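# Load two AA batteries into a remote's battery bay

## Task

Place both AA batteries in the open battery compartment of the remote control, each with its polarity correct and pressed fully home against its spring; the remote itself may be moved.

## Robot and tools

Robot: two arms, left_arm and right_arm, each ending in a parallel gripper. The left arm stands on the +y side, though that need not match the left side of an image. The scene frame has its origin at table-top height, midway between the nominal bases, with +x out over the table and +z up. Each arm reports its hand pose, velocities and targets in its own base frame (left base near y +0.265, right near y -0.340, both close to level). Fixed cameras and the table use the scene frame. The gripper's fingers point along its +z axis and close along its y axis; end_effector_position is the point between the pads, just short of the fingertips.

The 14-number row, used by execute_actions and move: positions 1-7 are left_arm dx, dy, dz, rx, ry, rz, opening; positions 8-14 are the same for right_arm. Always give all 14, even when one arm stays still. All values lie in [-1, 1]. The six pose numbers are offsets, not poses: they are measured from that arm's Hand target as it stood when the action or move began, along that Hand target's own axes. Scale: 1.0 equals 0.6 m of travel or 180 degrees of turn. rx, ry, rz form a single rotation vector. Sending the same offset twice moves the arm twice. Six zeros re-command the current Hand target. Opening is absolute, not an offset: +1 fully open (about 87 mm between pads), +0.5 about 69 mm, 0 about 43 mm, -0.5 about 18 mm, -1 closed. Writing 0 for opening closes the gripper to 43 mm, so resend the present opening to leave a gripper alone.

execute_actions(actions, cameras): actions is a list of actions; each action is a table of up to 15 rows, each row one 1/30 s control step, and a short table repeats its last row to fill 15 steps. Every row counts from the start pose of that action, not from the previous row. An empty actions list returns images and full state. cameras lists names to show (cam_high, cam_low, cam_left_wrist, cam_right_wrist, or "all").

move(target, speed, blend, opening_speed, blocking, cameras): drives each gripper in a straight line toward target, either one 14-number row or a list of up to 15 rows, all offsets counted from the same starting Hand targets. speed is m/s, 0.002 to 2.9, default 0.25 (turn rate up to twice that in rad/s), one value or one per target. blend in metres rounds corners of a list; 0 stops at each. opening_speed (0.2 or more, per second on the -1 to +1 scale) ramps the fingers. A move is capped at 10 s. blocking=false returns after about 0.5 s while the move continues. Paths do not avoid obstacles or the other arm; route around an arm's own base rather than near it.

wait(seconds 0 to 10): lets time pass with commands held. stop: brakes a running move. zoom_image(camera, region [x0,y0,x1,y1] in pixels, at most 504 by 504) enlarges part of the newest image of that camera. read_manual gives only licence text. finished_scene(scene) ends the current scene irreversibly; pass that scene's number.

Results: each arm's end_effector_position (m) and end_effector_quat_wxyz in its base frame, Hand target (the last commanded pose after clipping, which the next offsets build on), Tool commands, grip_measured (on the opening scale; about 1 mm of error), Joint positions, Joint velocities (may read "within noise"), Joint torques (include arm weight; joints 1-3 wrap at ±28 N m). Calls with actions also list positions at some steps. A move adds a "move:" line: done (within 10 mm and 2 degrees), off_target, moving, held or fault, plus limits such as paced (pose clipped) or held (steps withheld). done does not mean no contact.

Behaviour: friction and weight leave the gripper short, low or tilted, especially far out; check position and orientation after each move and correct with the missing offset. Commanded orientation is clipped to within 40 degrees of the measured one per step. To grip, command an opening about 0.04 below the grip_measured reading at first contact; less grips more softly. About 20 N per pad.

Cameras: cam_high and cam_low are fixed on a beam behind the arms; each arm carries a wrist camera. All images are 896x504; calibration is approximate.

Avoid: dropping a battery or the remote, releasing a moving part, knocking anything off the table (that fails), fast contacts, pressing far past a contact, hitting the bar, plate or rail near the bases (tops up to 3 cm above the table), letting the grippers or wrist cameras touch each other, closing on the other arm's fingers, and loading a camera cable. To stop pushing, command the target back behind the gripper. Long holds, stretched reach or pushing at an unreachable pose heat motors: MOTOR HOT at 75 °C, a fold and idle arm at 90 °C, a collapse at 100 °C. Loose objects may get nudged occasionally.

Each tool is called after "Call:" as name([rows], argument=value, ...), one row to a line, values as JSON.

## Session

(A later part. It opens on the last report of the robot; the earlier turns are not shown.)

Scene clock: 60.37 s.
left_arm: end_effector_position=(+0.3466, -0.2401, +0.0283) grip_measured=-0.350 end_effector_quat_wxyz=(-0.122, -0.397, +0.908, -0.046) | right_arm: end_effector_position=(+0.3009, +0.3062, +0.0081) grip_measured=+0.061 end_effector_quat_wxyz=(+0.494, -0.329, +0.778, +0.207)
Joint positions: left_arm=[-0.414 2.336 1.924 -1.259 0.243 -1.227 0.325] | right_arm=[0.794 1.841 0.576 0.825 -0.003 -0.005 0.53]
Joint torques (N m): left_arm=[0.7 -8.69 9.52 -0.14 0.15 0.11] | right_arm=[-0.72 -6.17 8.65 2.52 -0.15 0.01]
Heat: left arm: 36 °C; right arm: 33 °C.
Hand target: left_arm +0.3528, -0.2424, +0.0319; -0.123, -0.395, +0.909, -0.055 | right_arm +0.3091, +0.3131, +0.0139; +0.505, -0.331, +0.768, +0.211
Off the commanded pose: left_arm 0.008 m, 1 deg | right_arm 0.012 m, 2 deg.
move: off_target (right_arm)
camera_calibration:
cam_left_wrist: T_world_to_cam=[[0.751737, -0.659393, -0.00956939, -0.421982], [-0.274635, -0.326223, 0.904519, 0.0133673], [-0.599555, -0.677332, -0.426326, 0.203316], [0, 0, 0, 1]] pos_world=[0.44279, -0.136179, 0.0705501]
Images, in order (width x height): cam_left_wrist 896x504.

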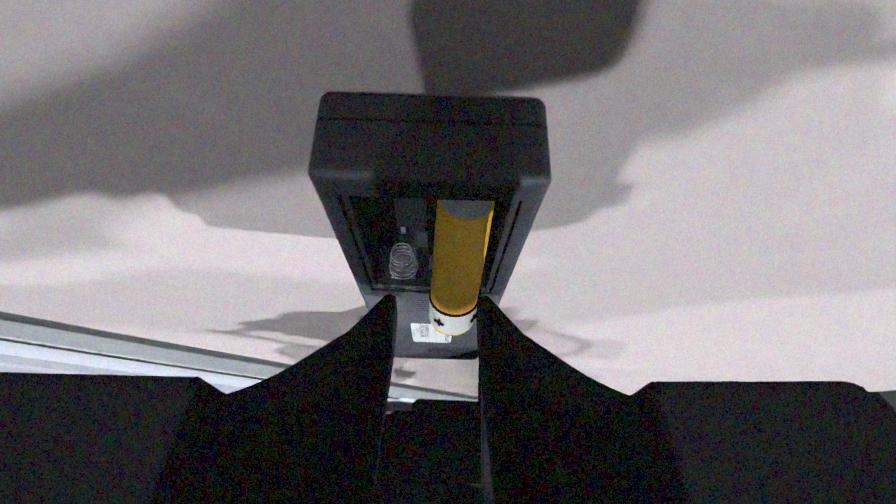

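Call:
move([
  [0,-0.007,0.002,0,0,0,-0.35,0,0,0,0,0,0,0],
  [0,-0.007,0.002,0,0,0,-0.66,0,0,0,0,0,0,0],
], speed=0.08, opening_speed=0.5, cameras=["cam_left_wrist","cam_right_wrist"])

Scene clock: 62.13 s.
left_arm: end_effector_position=(+0.3506, -0.2421, +0.0282) grip_measured=-0.621 end_effector_quat_wxyz=(-0.122, -0.397, +0.908, -0.048) | right_arm: end_effector_position=(+0.3009, +0.3062, +0.0081) grip_measured=+0.061 end_effector_quat_wxyz=(+0.494, -0.329, +0.778, +0.207)
Joint positions: left_arm=[-0.414 2.353 1.953 -1.268 0.244 -1.227 0.189] | right_arm=[0.794 1.841 0.576 0.825 -0.003 -0.005 0.53]
Joint torques (N m): left_arm=[0.42 -8.65 9.51 -0.14 0.15 0.07] | right_arm=[-0.72 -6.16 8.65 2.51 -0.15 0.01]
Heat: left arm: 36 °C; right arm: 33 °C.
Hand target: left_arm +0.3557, -0.2455, +0.0308; -0.123, -0.395, +0.909, -0.055 | right_arm +0.3091, +0.3131, +0.0139; +0.505, -0.331, +0.768, +0.211
Off the commanded pose: left_arm 0.007 m, 1 deg | right_arm 0.012 m, 2 deg.
move: off_target (right_arm)
camera_calibration:
cam_left_wrist: T_world_to_cam=[[0.751846, -0.659311, -0.00612176, -0.426305], [-0.27663, -0.323856, 0.904762, 0.0152108], [-0.598501, -0.678548, -0.425875, 0.203618], [0, 0, 0, 1]] pos_world=[0.446588, -0.137977, 0.0703437]
cam_right_wrist: T_world_to_cam=[[0.715916, -0.697971, 0.0173432, -0.00481781], [-0.672398, -0.695948, -0.252066, 0.439068], [0.188005, 0.168796, -0.967555, 0.0493103], [0, 0, 0, 1]] pos_world=[0.289407, 0.293882, 0.158468]
Images, in order (width x height): cam_left_wrist 896x504, cam_right_wrist 896x504.

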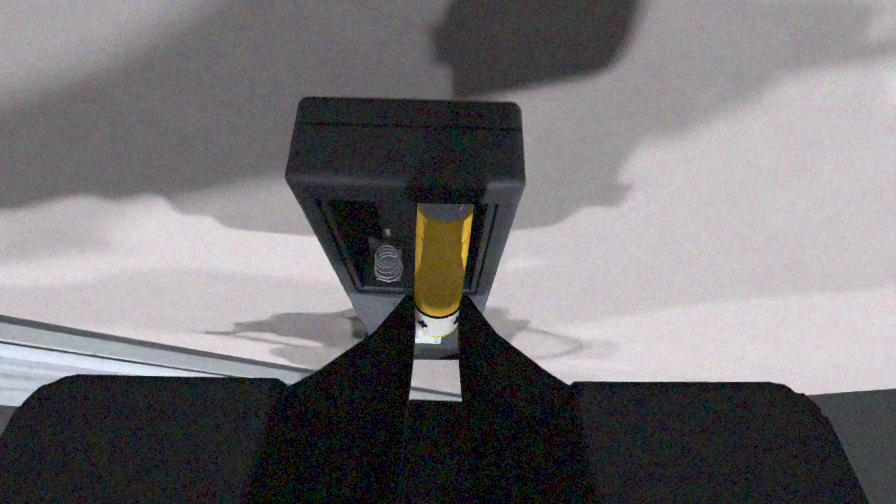

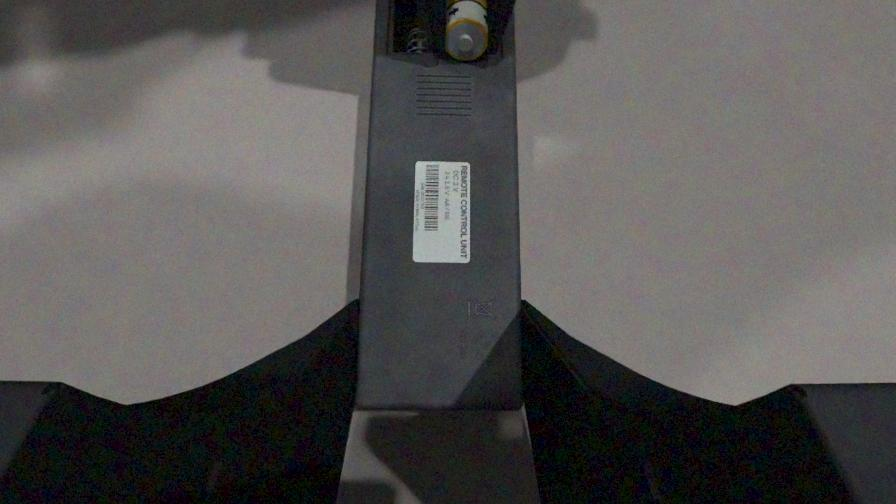

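Call:
move(target=[-0.017,-0.003,0,0,0,0,-0.68,0,0,0,0,0,0,0], speed=0.08, cameras=["cam_left_wrist","cam_right_wrist"])

Scene clock: 63.10 s.
left_arm: end_effector_position=(+0.3541, -0.2403, +0.0279) grip_measured=-0.621 end_effector_quat_wxyz=(-0.130, -0.396, +0.908, -0.048) | right_arm: end_effector_position=(+0.3009, +0.3062, +0.0081) grip_measured=+0.061 end_effector_quat_wxyz=(+0.494, -0.329, +0.778, +0.207)
Joint positions: left_arm=[-0.403 2.379 1.991 -1.294 0.256 -1.212 0.189] | right_arm=[0.794 1.841 0.576 0.825 -0.003 -0.005 0.53]
Joint torques (N m): left_arm=[1.05 -8.59 9.51 -0.03 0.04 0.11] | right_arm=[-0.73 -6.17 8.65 2.52 -0.15 0.01]
Heat: left arm: 36 °C; right arm: 33 °C.
Hand target: left_arm +0.3638, -0.2396, +0.0281; -0.123, -0.395, +0.909, -0.055 | right_arm +0.3091, +0.3131, +0.0139; +0.505, -0.331, +0.768, +0.211
Off the commanded pose: left_arm 0.010 m, 1 deg | right_arm 0.012 m, 2 deg.
move: off_target (right_arm)
camera_calibration:
cam_left_wrist: T_world_to_cam=[[0.750132, -0.661193, -0.011266, -0.427505], [-0.26479, -0.315931, 0.911084, 0.0144765], [-0.605961, -0.68045, -0.412067, 0.208569], [0, 0, 0, 1]] pos_world=[0.450903, -0.136169, 0.0679388]
cam_right_wrist: T_world_to_cam=[[0.715916, -0.697971, 0.0173432, -0.00481781], [-0.672398, -0.695948, -0.252066, 0.439068], [0.188005, 0.168796, -0.967555, 0.0493103], [0, 0, 0, 1]] pos_world=[0.289407, 0.293882, 0.158468]
Images, in order (width x height): cam_left_wrist 896x504, cam_right_wrist 896x504.

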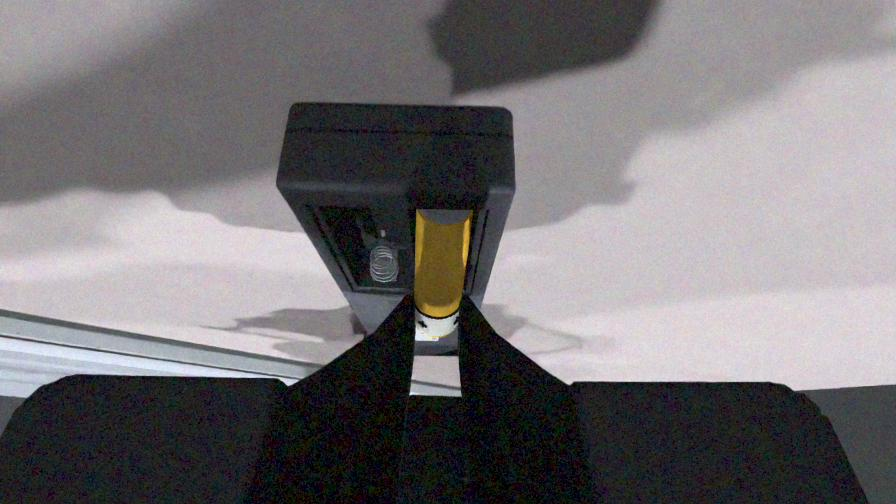

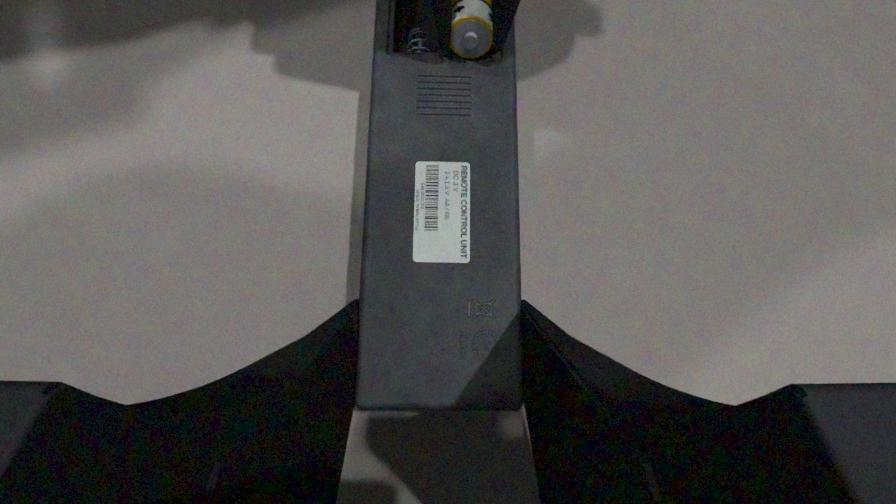

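Call:
move(target=[-0.012,-0.001,0.006,0,-0.03,0,-0.68,0,0,0,0,0,0,0], speed=0.08, cameras=["cam_left_wrist","cam_right_wrist"])

Scene clock: 64.03 s.
left_arm: end_effector_position=(+0.3545, -0.2392, +0.0262) grip_measured=-0.621 end_effector_quat_wxyz=(-0.122, -0.397, +0.909, -0.041) | right_arm: end_effector_position=(+0.3009, +0.3062, +0.0081) grip_measured=+0.061 end_effector_quat_wxyz=(+0.494, -0.329, +0.778, +0.207)
Joint positions: left_arm=[-0.408 2.379 1.991 -1.292 0.235 -1.218 0.189] | right_arm=[0.794 1.841 0.576 0.825 -0.003 -0.005 0.53]
Joint torques (N m): left_arm=[-0.02 -10.47 6.54 0.43 -0.56 -0.12] | right_arm=[-0.73 -6.19 8.65 2.51 -0.14 0.01]
Heat: left arm: 36 °C; right arm: 33 °C.
Hand target: left_arm +0.3683, -0.2356, +0.0227; -0.079, -0.398, +0.913, -0.036 | right_arm +0.3091, +0.3131, +0.0139; +0.505, -0.331, +0.768, +0.211
Off the commanded pose: left_arm 0.015 m, 5 deg | right_arm 0.012 m, 2 deg.
move: off_target (left_arm, right_arm)
camera_calibration:
cam_left_wrist: T_world_to_cam=[[0.7496, -0.661634, -0.0184183, -0.426843], [-0.272409, -0.333749, 0.902444, 0.0151677], [-0.603235, -0.671455, -0.430413, 0.21054], [0, 0, 0, 1]] pos_world=[0.451099, -0.135984, 0.0690696]
cam_right_wrist: T_world_to_cam=[[0.715916, -0.697971, 0.0173432, -0.00481781], [-0.672398, -0.695948, -0.252066, 0.439068], [0.188005, 0.168796, -0.967555, 0.0493103], [0, 0, 0, 1]] pos_world=[0.289407, 0.293882, 0.158468]
Images, in order (width x height): cam_left_wrist 896x504, cam_right_wrist 896x504.

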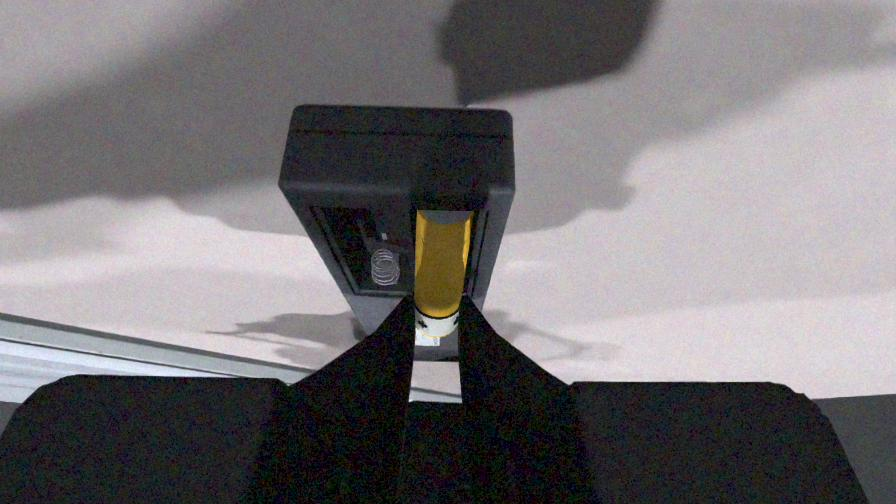

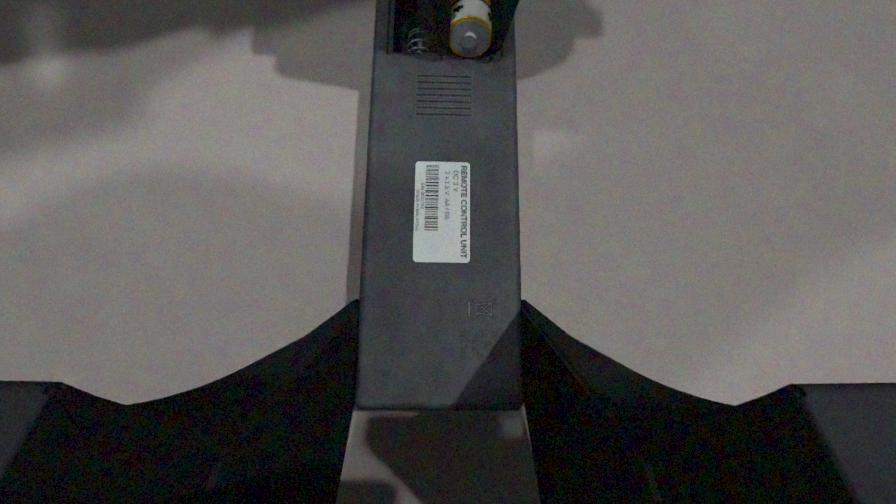

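Call:
move(target=[-0.02,-0.001,0.003,0,-0.02,0,-0.7,0,0,0,0,0,0,0], speed=0.08, cameras=["cam_left_wrist","cam_right_wrist"])

Call:
zoom_image(camera="cam_right_wrist", region=[370, 0, 530, 90])

Scene clock: 64.93 s.
left_arm: end_effector_position=(+0.3551, -0.2384, +0.0256) grip_measured=-0.621 end_effector_quat_wxyz=(-0.117, -0.397, +0.910, -0.037) | right_arm: end_effector_position=(+0.3009, +0.3062, +0.0081) grip_measured=+0.061 end_effector_quat_wxyz=(+0.494, -0.329, +0.778, +0.207)
Joint positions: left_arm=[-0.411 2.378 1.991 -1.291 0.221 -1.222 0.189] | right_arm=[0.794 1.841 0.576 0.825 -0.003 -0.005 0.53]
Joint torques (N m): left_arm=[0.38 -10.54 6.74 0.58 -0.97 -0.11] | right_arm=[-0.73 -6.17 8.64 2.52 -0.15 0.01]
Heat: left arm: 36 °C; right arm: 33 °C.
Hand target: left_arm +0.3766, -0.2276, +0.0189; -0.051, -0.399, +0.915, -0.024 | right_arm +0.3091, +0.3131, +0.0139; +0.505, -0.331, +0.768, +0.211
Off the commanded pose: left_arm 0.025 m, 8 deg | right_arm 0.012 m, 2 deg.
move: off_target (left_arm, right_arm)
camera_calibration:
cam_left_wrist: T_world_to_cam=[[0.749706, -0.661427, -0.0213466, -0.426661], [-0.278491, -0.344594, 0.896492, 0.0158492], [-0.60032, -0.66616, -0.442545, 0.211737], [0, 0, 0, 1]] pos_world=[0.451394, -0.135693, 0.0703867]
cam_right_wrist: T_world_to_cam=[[0.715916, -0.697971, 0.0173432, -0.00481781], [-0.672398, -0.695948, -0.252066, 0.439068], [0.188005, 0.168796, -0.967555, 0.0493103], [0, 0, 0, 1]] pos_world=[0.289407, 0.293882, 0.158468]
Images, in order (width x height): cam_left_wrist 896x504, cam_right_wrist 896x504.

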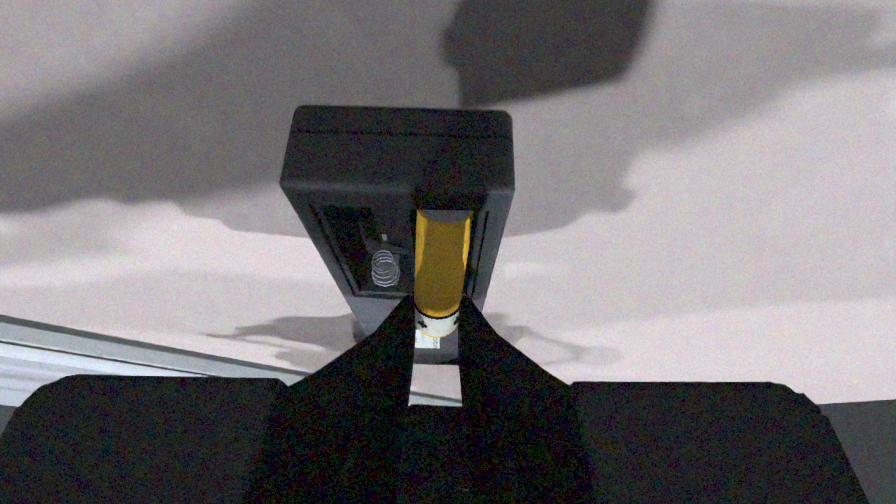

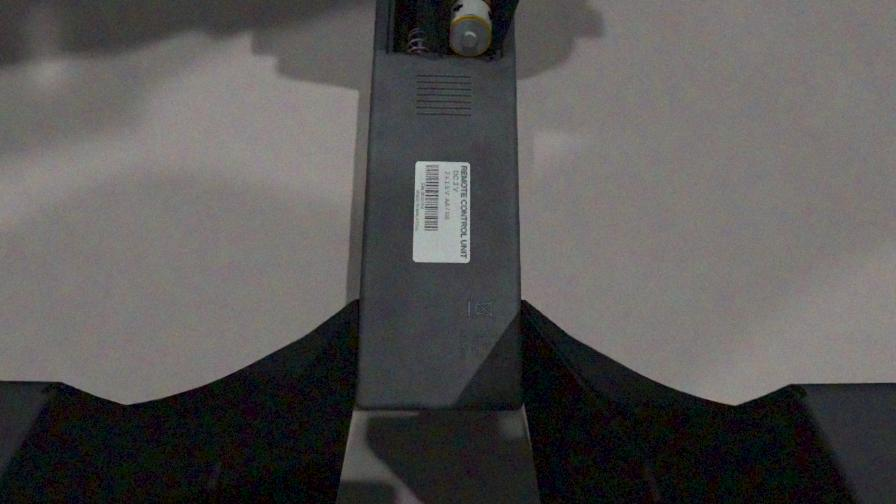

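Scaled by 3.150 from the camera's 896x504 image, which has a finer 1280x720 frame.

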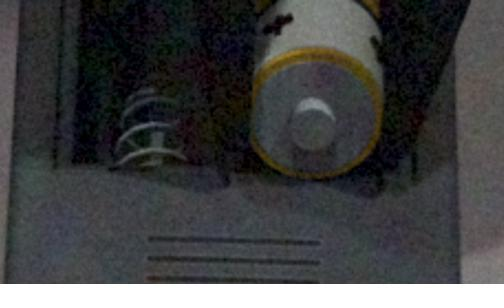

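Call:
move(target=[-0.03,0,0,0,0.02,0,-0.72,0,0,0,0,0,0,0], speed=0.08, cameras=["cam_left_wrist","cam_right_wrist"])

Call:
zoom_image(camera="cam_right_wrist", region=[370, 0, 530, 90])

Call:
zoom_image(camera="cam_left_wrist", region=[270, 90, 530, 370])

Scene clock: 66.40 s.
left_arm: end_effector_position=(+0.3608, -0.2325, +0.0268) grip_measured=-0.621 end_effector_quat_wxyz=(-0.126, -0.389, +0.911, -0.044) | right_arm: end_effector_position=(+0.3041, +0.3095, +0.0101) grip_measured=+0.061 end_effector_quat_wxyz=(+0.497, -0.328, +0.776, +0.208)
Joint positions: left_arm=[-0.386 2.401 2.03 -1.316 0.242 -1.18 0.189] | right_arm=[0.794 1.85 0.589 0.829 -0.003 -0.005 0.53]
Joint torques (N m): left_arm=[2.8 -8.36 9.59 0.35 -0.66 0.1] | right_arm=[-0.72 -6.91 7.41 2.49 -0.14 0.01]
Heat: left arm: 36 °C; right arm: 33 °C.
Hand target: left_arm +0.3888, -0.2145, +0.0169; -0.079, -0.398, +0.913, -0.036 | right_arm +0.3091, +0.3130, +0.0139; +0.505, -0.331, +0.768, +0.211
Off the commanded pose: left_arm 0.035 m, 5 deg | right_arm 0.007 m, 1 deg.
move: off_target (left_arm)
camera_calibration:
cam_left_wrist: T_world_to_cam=[[0.739993, -0.672487, -0.0131351, -0.426381], [-0.274772, -0.320063, 0.906675, 0.0224617], [-0.613931, -0.667324, -0.421625, 0.2237], [0, 0, 0, 1]] pos_world=[0.459027, -0.130266, 0.0683516]
cam_right_wrist: T_world_to_cam=[[0.715821, -0.698067, 0.0173858, -0.00483893], [-0.670796, -0.694347, -0.260605, 0.443021], [0.193992, 0.174884, -0.965289, 0.046224], [0, 0, 0, 1]] pos_world=[0.291673, 0.296149, 0.160157]
Images, in order (width x height): cam_left_wrist 896x504, cam_right_wrist 896x504.

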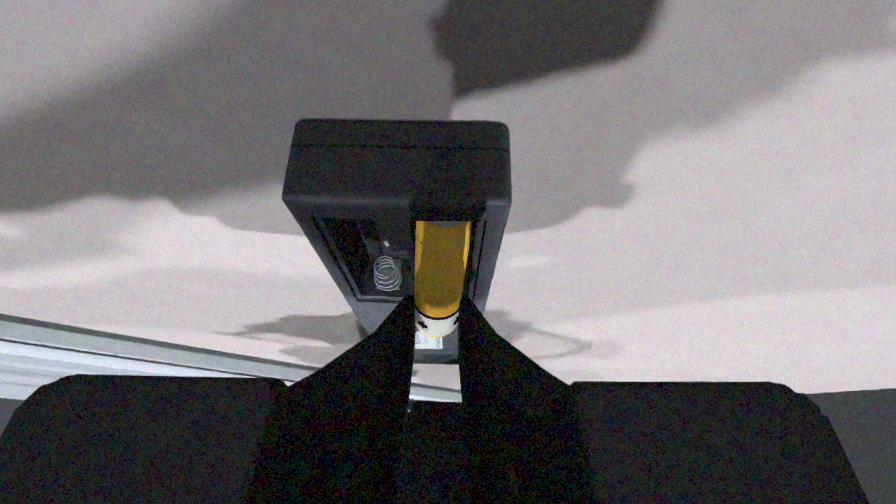

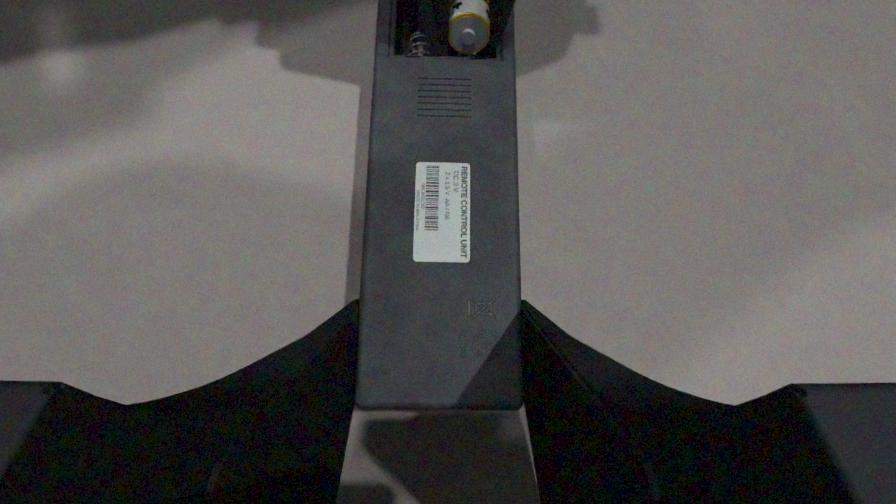

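Scaled by 3.150 from the camera's 896x504 image, which has a finer 1280x720 frame.

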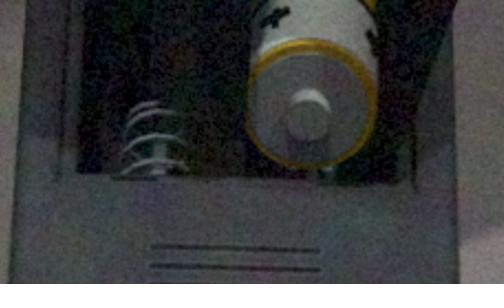

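Scaled by 1.800 from the camera's 896x504 image, which has a finer 1280x720 frame.

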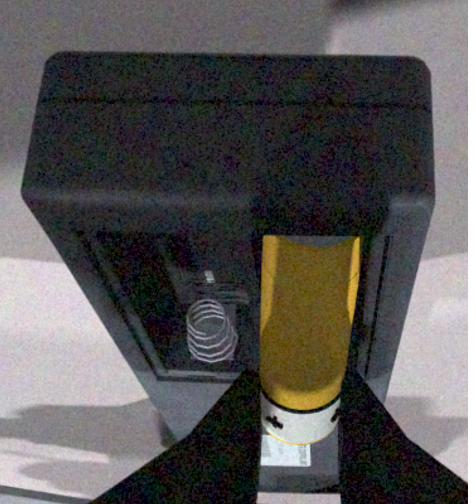

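Call:
move([
  [-0.014,0,0,0,0,0,-0.72,0,0,0,0,0,0,0],
  [-0.014,0,0.018,0,-0.04,0,-0.72,0,0,0,0,0,0,0],
], speed=0.06, blend=0.003, cameras=["cam_left_wrist","cam_right_wrist"])

Call:
zoom_image(camera="cam_right_wrist", region=[370, 0, 530, 90])

Call:
zoom_image(camera="cam_left_wrist", region=[270, 90, 530, 370])

Scene clock: 68.90 s.
left_arm: end_effector_position=(+0.3614, -0.2302, +0.0208) grip_measured=-0.621 end_effector_quat_wxyz=(-0.111, -0.387, +0.915, -0.026) | right_arm: end_effector_position=(+0.3044, +0.3103, +0.0105) grip_measured=+0.061 end_effector_quat_wxyz=(+0.499, -0.328, +0.774, +0.210)
Joint positions: left_arm=[-0.399 2.41 2.036 -1.316 0.195 -1.187 0.189] | right_arm=[0.794 1.853 0.589 0.837 -0.005 -0.005 0.53]
Joint torques (N m): left_arm=[1.63 -10.88 4.12 1.05 -1.27 -0.2] | right_arm=[-0.75 -7.17 7.41 2.4 -0.13 0.01]
Heat: left arm: 36 °C; right arm: 33 °C.
Hand target: left_arm +0.3932, -0.2099, +0.0047; -0.022, -0.399, +0.917, -0.011 | right_arm +0.3091, +0.3131, +0.0139; +0.505, -0.331, +0.768, +0.211
Off the commanded pose: left_arm 0.041 m, 10 deg | right_arm 0.006 m, 1 deg.
move: off_target (left_arm)
camera_calibration:
cam_left_wrist: T_world_to_cam=[[0.732597, -0.679841, -0.0334395, -0.423936], [-0.291001, -0.357238, 0.887525, 0.0265178], [-0.615321, -0.640467, -0.459545, 0.230523], [0, 0, 0, 1]] pos_world=[0.460137, -0.131093, 0.0682244]
cam_right_wrist: T_world_to_cam=[[0.717006, -0.696869, 0.0166191, -0.00521849], [-0.668797, -0.694453, -0.265415, 0.44339], [0.196501, 0.179189, -0.963991, 0.0443802], [0, 0, 0, 1]] pos_world=[0.291559, 0.296324, 0.160551]
Images, in order (width x height): cam_left_wrist 896x504, cam_right_wrist 896x504.

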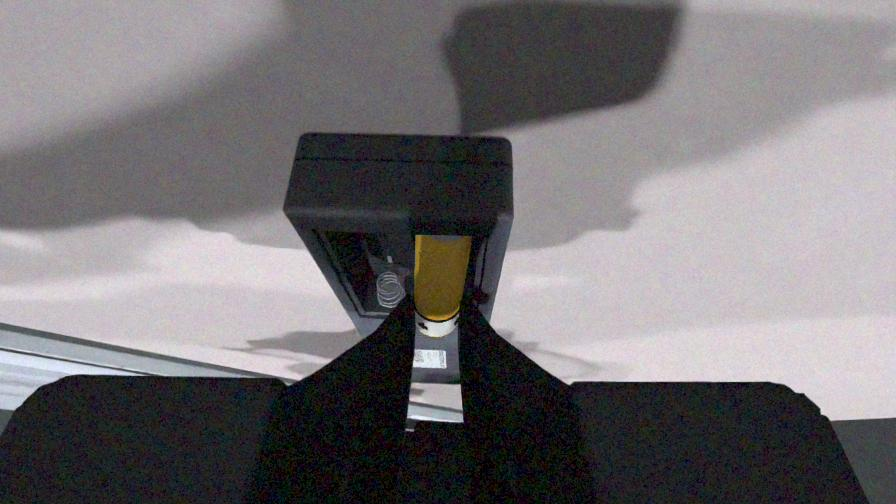

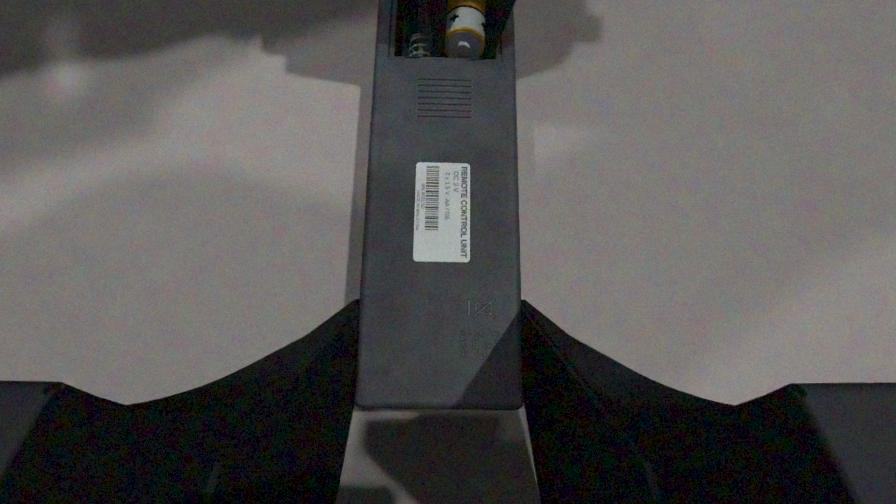

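Scaled by 3.150 from the camera's 896x504 image, which has a finer 1280x720 frame.

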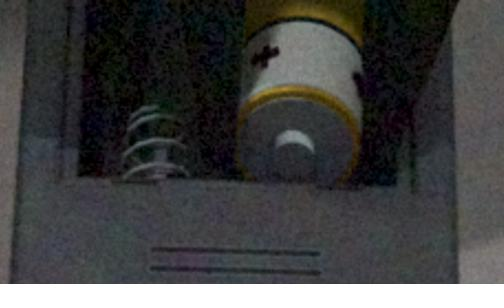

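Scaled by 1.800 from the camera's 896x504 image, which has a finer 1280x720 frame.

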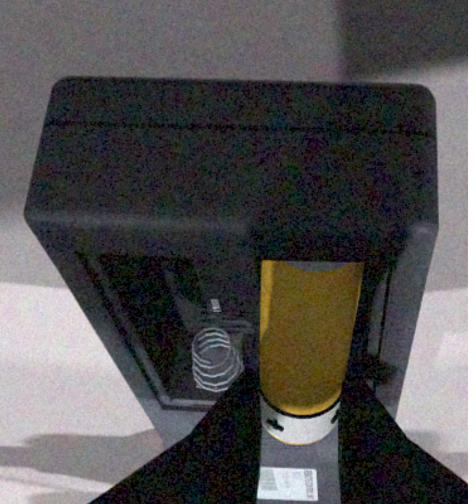

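Call:
move([
  [0.05,0,-0.014,0,0.02,0,-0.7,0,0,0,0,0,0,0],
  [0.05,0,-0.014,0,0.02,0,-0.3,0,0,0,0,0,0,0],
  [0.06,0,-0.07,0,0.02,0,-0.3,0,0,0,0,0,0,0],
], speed=0.08, opening_speed=0.6, cameras=["cam_left_wrist","cam_right_wrist"])

Call:
zoom_image(camera="cam_right_wrist", region=[370, 0, 530, 90])

Call:
zoom_image(camera="cam_left_wrist", region=[270, 90, 530, 370])

Scene clock: 71.67 s.
left_arm: end_effector_position=(+0.3582, -0.2315, +0.0230) grip_measured=-0.304 end_effector_quat_wxyz=(-0.084, -0.399, +0.913, -0.005) | right_arm: end_effector_position=(+0.3056, +0.3074, +0.0087) grip_measured=+0.061 end_effector_quat_wxyz=(+0.497, -0.326, +0.777, +0.206)
Joint positions: left_arm=[-0.427 2.378 2.006 -1.304 0.132 -1.245 0.348] | right_arm=[0.788 1.853 0.589 0.828 -0.003 -0.005 0.53]
Joint torques (N m): left_arm=[-0.06 -13.52 9.61 -0.14 -0.23 -0.06] | right_arm=[-0.08 -7.2 7.38 2.48 -0.14 0.01]
Heat: left arm: 37 °C; right arm: 34 °C.
Hand target: left_arm +0.3700, -0.2346, +0.0485; -0.051, -0.398, +0.915, -0.024 | right_arm +0.3090, +0.3131, +0.0139; +0.505, -0.331, +0.768, +0.212
Off the commanded pose: left_arm 0.028 m, 4 deg | right_arm 0.008 m, 2 deg.
move: off_target (left_arm); target 2's new opening was sent with left_arm's hand 0.015 m and 5 deg from that target
camera_calibration:
cam_left_wrist: T_world_to_cam=[[0.748705, -0.660971, -0.0505733, -0.423343], [-0.310404, -0.41697, 0.854275, 0.0171036], [-0.585738, -0.623902, -0.517356, 0.223311], [0, 0, 0, 1]] pos_world=[0.45307, -0.133362, 0.0795102]
cam_right_wrist: T_world_to_cam=[[0.711783, -0.702187, 0.0172416, -0.00493686], [-0.67549, -0.691037, -0.257257, 0.442695], [0.192557, 0.171465, -0.966189, 0.0465643], [0, 0, 0, 1]] pos_world=[0.293584, 0.294468, 0.158961]
Images, in order (width x height): cam_left_wrist 896x504, cam_right_wrist 896x504.

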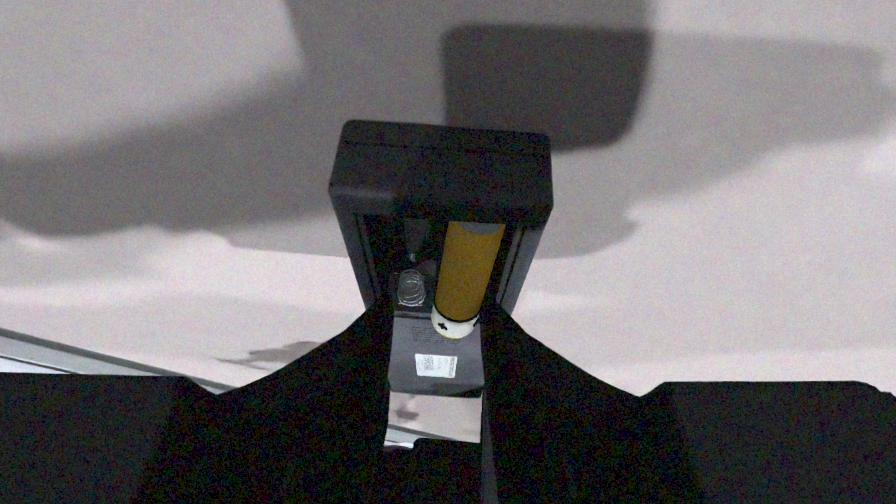

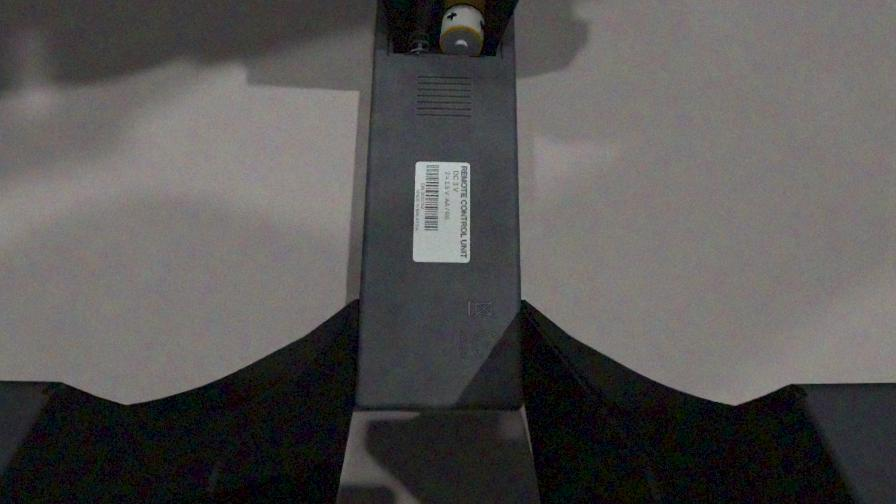

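Scaled by 3.150 from the camera's 896x504 image, which has a finer 1280x720 frame.

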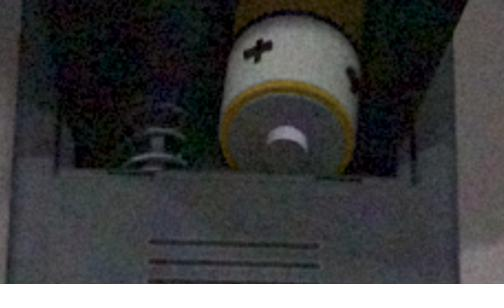

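Scaled by 1.800 from the camera's 896x504 image, which has a finer 1280x720 frame.

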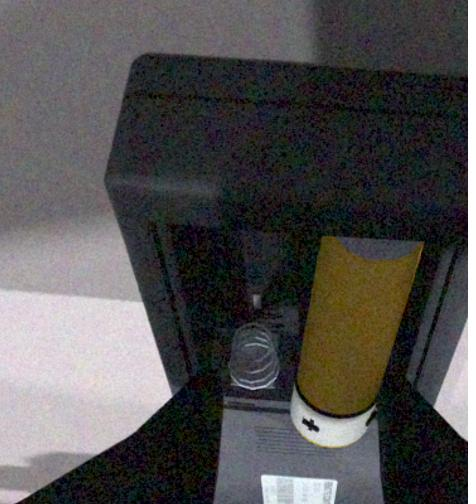

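Call:
move(target=[0,0,0.03,0,0,0,-0.5,0,0,0,0,0,0,0], speed=0.08, cameras=["cam_left_wrist","cam_right_wrist"])

Scene clock: 72.60 s.
left_arm: end_effector_position=(+0.3614, -0.2314, +0.0221) grip_measured=-0.500 end_effector_quat_wxyz=(-0.077, -0.400, +0.913, -0.007) | right_arm: end_effector_position=(+0.3053, +0.3077, +0.0087) grip_measured=+0.061 end_effector_quat_wxyz=(+0.496, -0.327, +0.777, +0.207)
Joint positions: left_arm=[-0.427 2.378 2.006 -1.292 0.124 -1.246 0.25] | right_arm=[0.788 1.853 0.589 0.828 -0.006 -0.005 0.53]
Joint torques (N m): left_arm=[-0.36 -12.68 4.77 0.43 -0.15 -0.1] | right_arm=[-0.09 -7.2 7.39 2.48 -0.12 0.01]
Heat: left arm: 38 °C; right arm: 34 °C.
Hand target: left_arm +0.3686, -0.2361, +0.0306; -0.051, -0.399, +0.915, -0.024 | right_arm +0.3090, +0.3131, +0.0139; +0.505, -0.331, +0.768, +0.211
Off the commanded pose: left_arm 0.012 m, 4 deg | right_arm 0.008 m, 2 deg.
move: off_target (left_arm)
camera_calibration:
cam_left_wrist: T_world_to_cam=[[0.749506, -0.660665, -0.0419707, -0.426111], [-0.322488, -0.419751, 0.848416, 0.0228518], [-0.578137, -0.622358, -0.527663, 0.222637], [0, 0, 0, 1]] pos_world=[0.455457, -0.133365, 0.0802052]
cam_right_wrist: T_world_to_cam=[[0.713554, -0.700416, 0.0160846, -0.00552106], [-0.673957, -0.692508, -0.257322, 0.442691], [0.191371, 0.172772, -0.966192, 0.0465324], [0, 0, 0, 1]] pos_world=[0.293389, 0.294661, 0.158962]
Images, in order (width x height): cam_left_wrist 896x504, cam_right_wrist 896x504.

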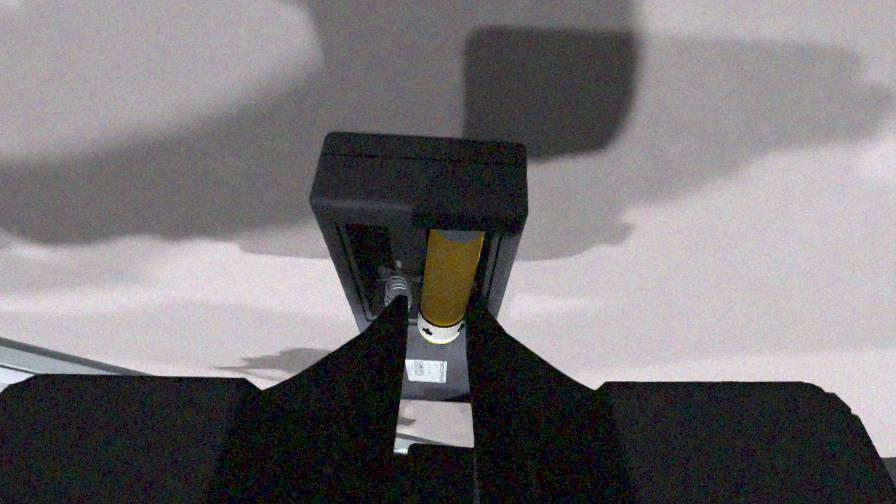

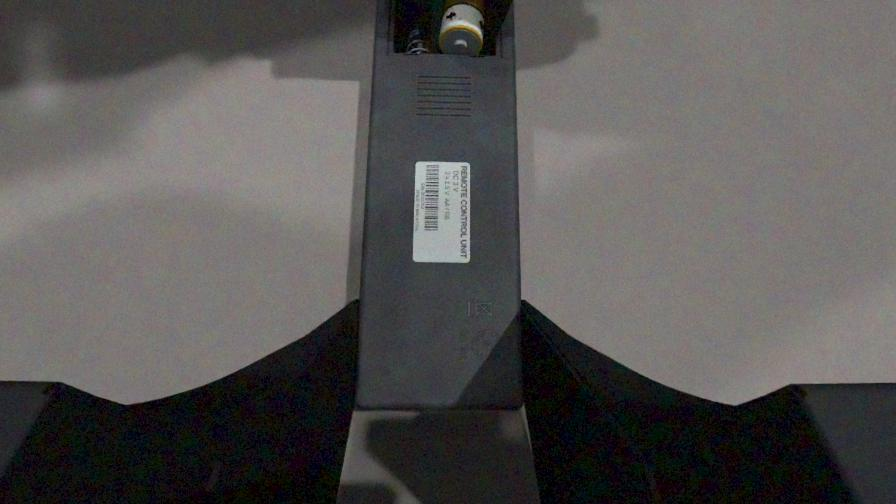

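Call:
move(target=[0,-0.002,-0.08,0,0,0,-0.5,0,0,0,0,0,0,0], speed=0.1, cameras=["cam_left_wrist","cam_right_wrist"])

Call:
zoom_image(camera="cam_right_wrist", region=[370, 0, 530, 90])

Call:
zoom_image(camera="cam_left_wrist", region=[270, 50, 570, 370])

Scene clock: 73.97 s.
left_arm: end_effector_position=(+0.3656, -0.2318, +0.0586) grip_measured=-0.500 end_effector_quat_wxyz=(-0.071, -0.399, +0.914, -0.007) | right_arm: end_effector_position=(+0.3053, +0.3077, +0.0087) grip_measured=+0.061 end_effector_quat_wxyz=(+0.496, -0.327, +0.777, +0.207)
Joint positions: left_arm=[-0.427 2.378 2.154 -1.433 0.115 -1.246 0.25] | right_arm=[0.788 1.853 0.589 0.828 -0.006 -0.005 0.53]
Joint torques (N m): left_arm=[0.4 -12.31 9.51 -0.11 -0.09 0.02] | right_arm=[-0.08 -7.21 7.39 2.48 -0.12 0.01]
Heat: left arm: 38 °C; right arm: 34 °C.
Hand target: left_arm +0.3731, -0.2330, +0.0783; -0.051, -0.398, +0.915, -0.024 | right_arm +0.3090, +0.3131, +0.0139; +0.505, -0.331, +0.768, +0.211
Off the commanded pose: left_arm 0.021 m, 3 deg | right_arm 0.008 m, 2 deg.
move: off_target (left_arm)
camera_calibration:
cam_left_wrist: T_world_to_cam=[[0.749449, -0.661044, -0.0367039, -0.428394], [-0.331901, -0.4231, 0.843106, -0.00399146], [-0.57286, -0.619683, -0.536493, 0.243364], [0, 0, 0, 1]] pos_world=[0.459148, -0.134068, 0.118204]
cam_right_wrist: T_world_to_cam=[[0.713554, -0.700416, 0.0160846, -0.00552106], [-0.673957, -0.692508, -0.257322, 0.442691], [0.191371, 0.172772, -0.966192, 0.0465324], [0, 0, 0, 1]] pos_world=[0.293389, 0.294661, 0.158962]
Images, in order (width x height): cam_left_wrist 896x504, cam_right_wrist 896x504.

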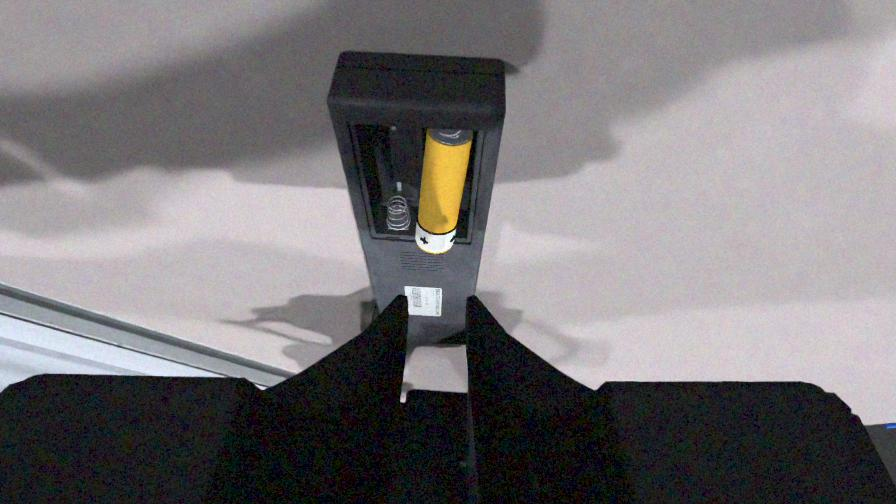

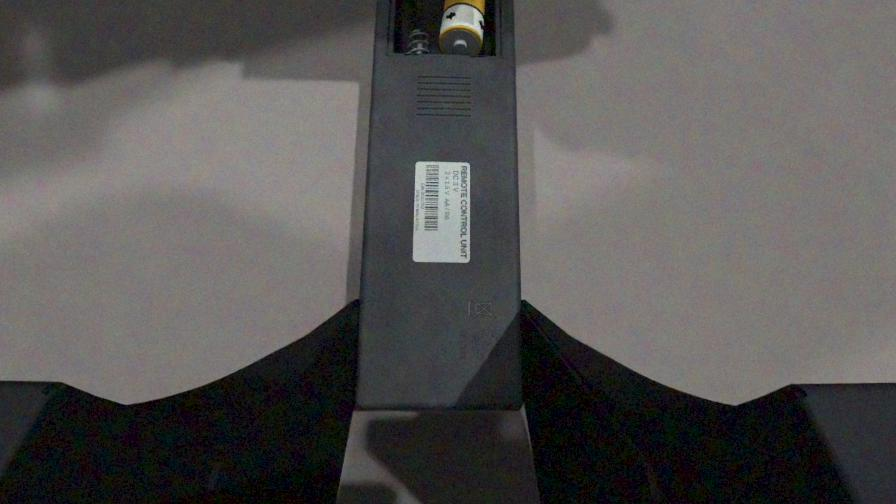

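Scaled by 3.150 from the camera's 896x504 image, which has a finer 1280x720 frame.

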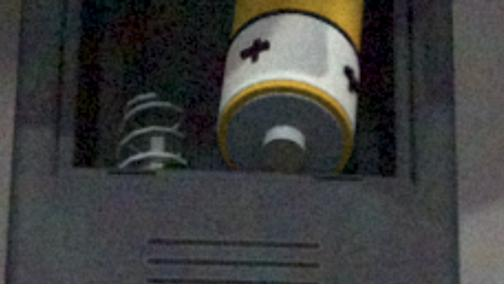

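Scaled by 1.575 from the camera's 896x504 image, which has a finer 1280x720 frame.

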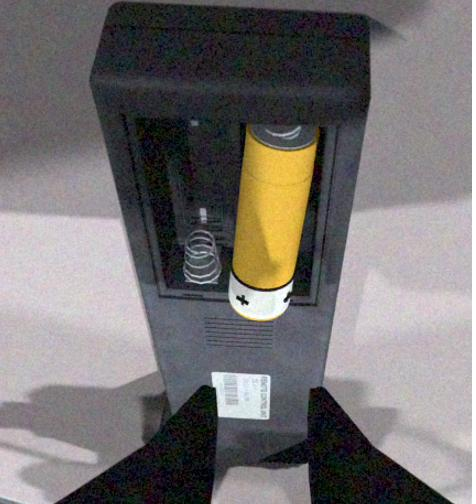

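Call:
move(target=[0.019,0.003,0.038,0,-0.04,0,-1,0,0,0,0,0,0,0], speed=0.1, cameras=["cam_left_wrist","cam_right_wrist"])

Scene clock: 75.60 s.
left_arm: end_effector_position=(+0.3589, -0.2388, +0.0382) grip_measured=-1.000 end_effector_quat_wxyz=(-0.015, -0.398, +0.917, +0.021) | right_arm: end_effector_position=(+0.3053, +0.3077, +0.0087) grip_measured=+0.061 end_effector_quat_wxyz=(+0.496, -0.327, +0.777, +0.207)
Joint positions: left_arm=[-0.495 2.327 2.013 -1.309 -0.003 -1.314 0] | right_arm=[0.788 1.853 0.589 0.828 -0.006 -0.005 0.53]
Joint torques (N m): left_arm=[-0.18 -14.02 5.07 0.22 -0.16 -0.1] | right_arm=[-0.09 -7.2 7.38 2.48 -0.12 0.01]
Heat: left arm: 38 °C; right arm: 34 °C.
Hand target: left_arm +0.3624, -0.2419, +0.0570; +0.007, -0.399, +0.917, +0.001 | right_arm +0.3090, +0.3131, +0.0139; +0.505, -0.331, +0.768, +0.211
Off the commanded pose: left_arm 0.019 m, 3 deg | right_arm 0.008 m, 2 deg.
move: off_target (left_arm)
camera_calibration:
cam_left_wrist: T_world_to_cam=[[0.746815, -0.663824, -0.0400718, -0.428301], [-0.401517, -0.498109, 0.768552, 0.0178814], [-0.530143, -0.557876, -0.638532, 0.227569], [0, 0, 0, 1]] pos_world=[0.447685, -0.148454, 0.114405]
cam_right_wrist: T_world_to_cam=[[0.713554, -0.700416, 0.0160846, -0.00552106], [-0.673957, -0.692508, -0.257322, 0.442691], [0.191371, 0.172772, -0.966192, 0.0465324], [0, 0, 0, 1]] pos_world=[0.293389, 0.294661, 0.158962]
Images, in order (width x height): cam_left_wrist 896x504, cam_right_wrist 896x504.

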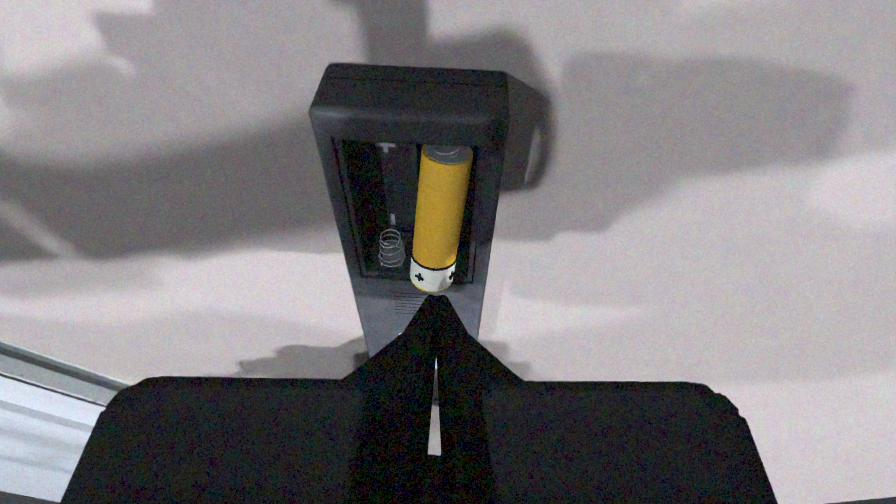

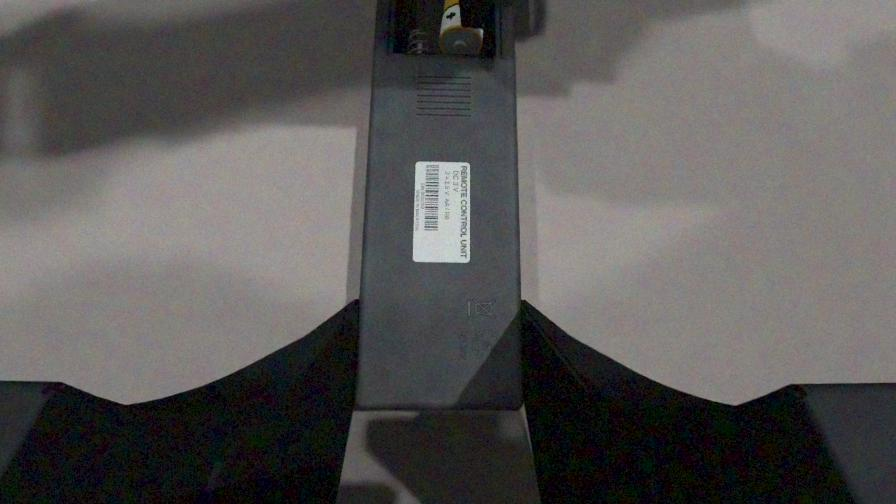

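Call:
move([
  [0,0.002,0,0,0,0,-0.38,0,0,0,0,0,0,0],
  [0,0.002,0.032,0,0.03,0,-0.38,0,0,0,0,0,0,0],
], speed=0.06, cameras=["cam_left_wrist","cam_right_wrist"])

Scene clock: 77.97 s.
left_arm: end_effector_position=(+0.3601, -0.2404, +0.0342) grip_measured=-0.380 end_effector_quat_wxyz=(-0.038, -0.401, +0.915, -0.006) | right_arm: end_effector_position=(+0.3053, +0.3077, +0.0087) grip_measured=+0.061 end_effector_quat_wxyz=(+0.496, -0.327, +0.777, +0.207)
Joint positions: left_arm=[-0.469 2.321 1.976 -1.264 0.067 -1.293 0.31] | right_arm=[0.788 1.853 0.589 0.828 -0.006 -0.005 0.53]
Joint torques (N m): left_arm=[0.68 -11 5.07 0.26 0.06 0.11] | right_arm=[-0.08 -7.2 7.36 2.48 -0.12 0.01]
Heat: left arm: 39 °C; right arm: 34 °C.
Hand target: left_arm +0.3617, -0.2408, +0.0376; -0.036, -0.399, +0.916, -0.017 | right_arm +0.3090, +0.3131, +0.0139; +0.505, -0.331, +0.768, +0.211
Off the commanded pose: left_arm 0.004 m, 1 deg | right_arm 0.008 m, 2 deg.
move: done
camera_calibration:
cam_left_wrist: T_world_to_cam=[[0.751724, -0.659408, -0.00966141, -0.432274], [-0.381059, -0.44627, 0.809714, 0.0244066], [-0.538243, -0.605, -0.586745, 0.214477], [0, 0, 0, 1]] pos_world=[0.449691, -0.144394, 0.101905]
cam_right_wrist: T_world_to_cam=[[0.713554, -0.700416, 0.0160846, -0.00552106], [-0.673957, -0.692508, -0.257322, 0.442691], [0.191371, 0.172772, -0.966192, 0.0465324], [0, 0, 0, 1]] pos_world=[0.293389, 0.294661, 0.158962]
Images, in order (width x height): cam_left_wrist 896x504, cam_right_wrist 896x504.

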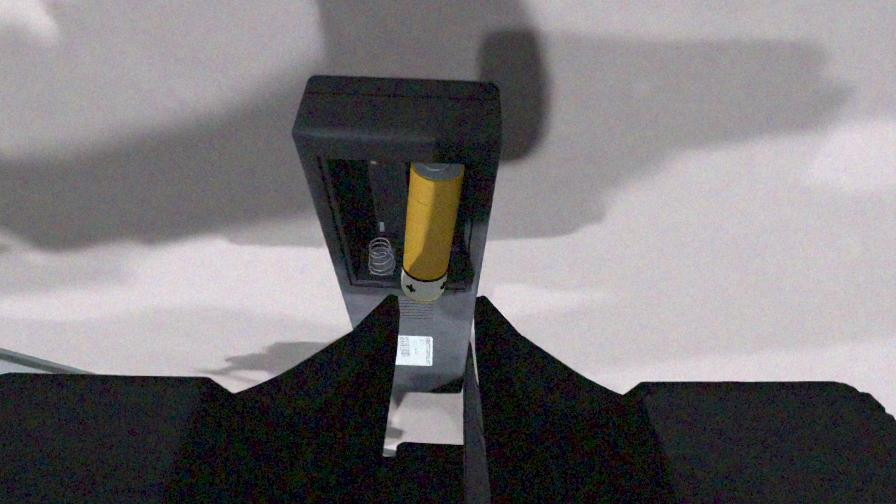

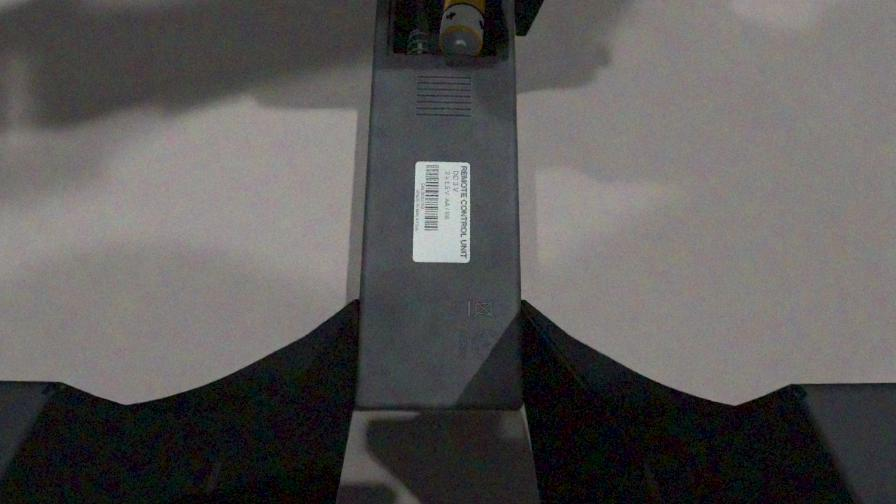

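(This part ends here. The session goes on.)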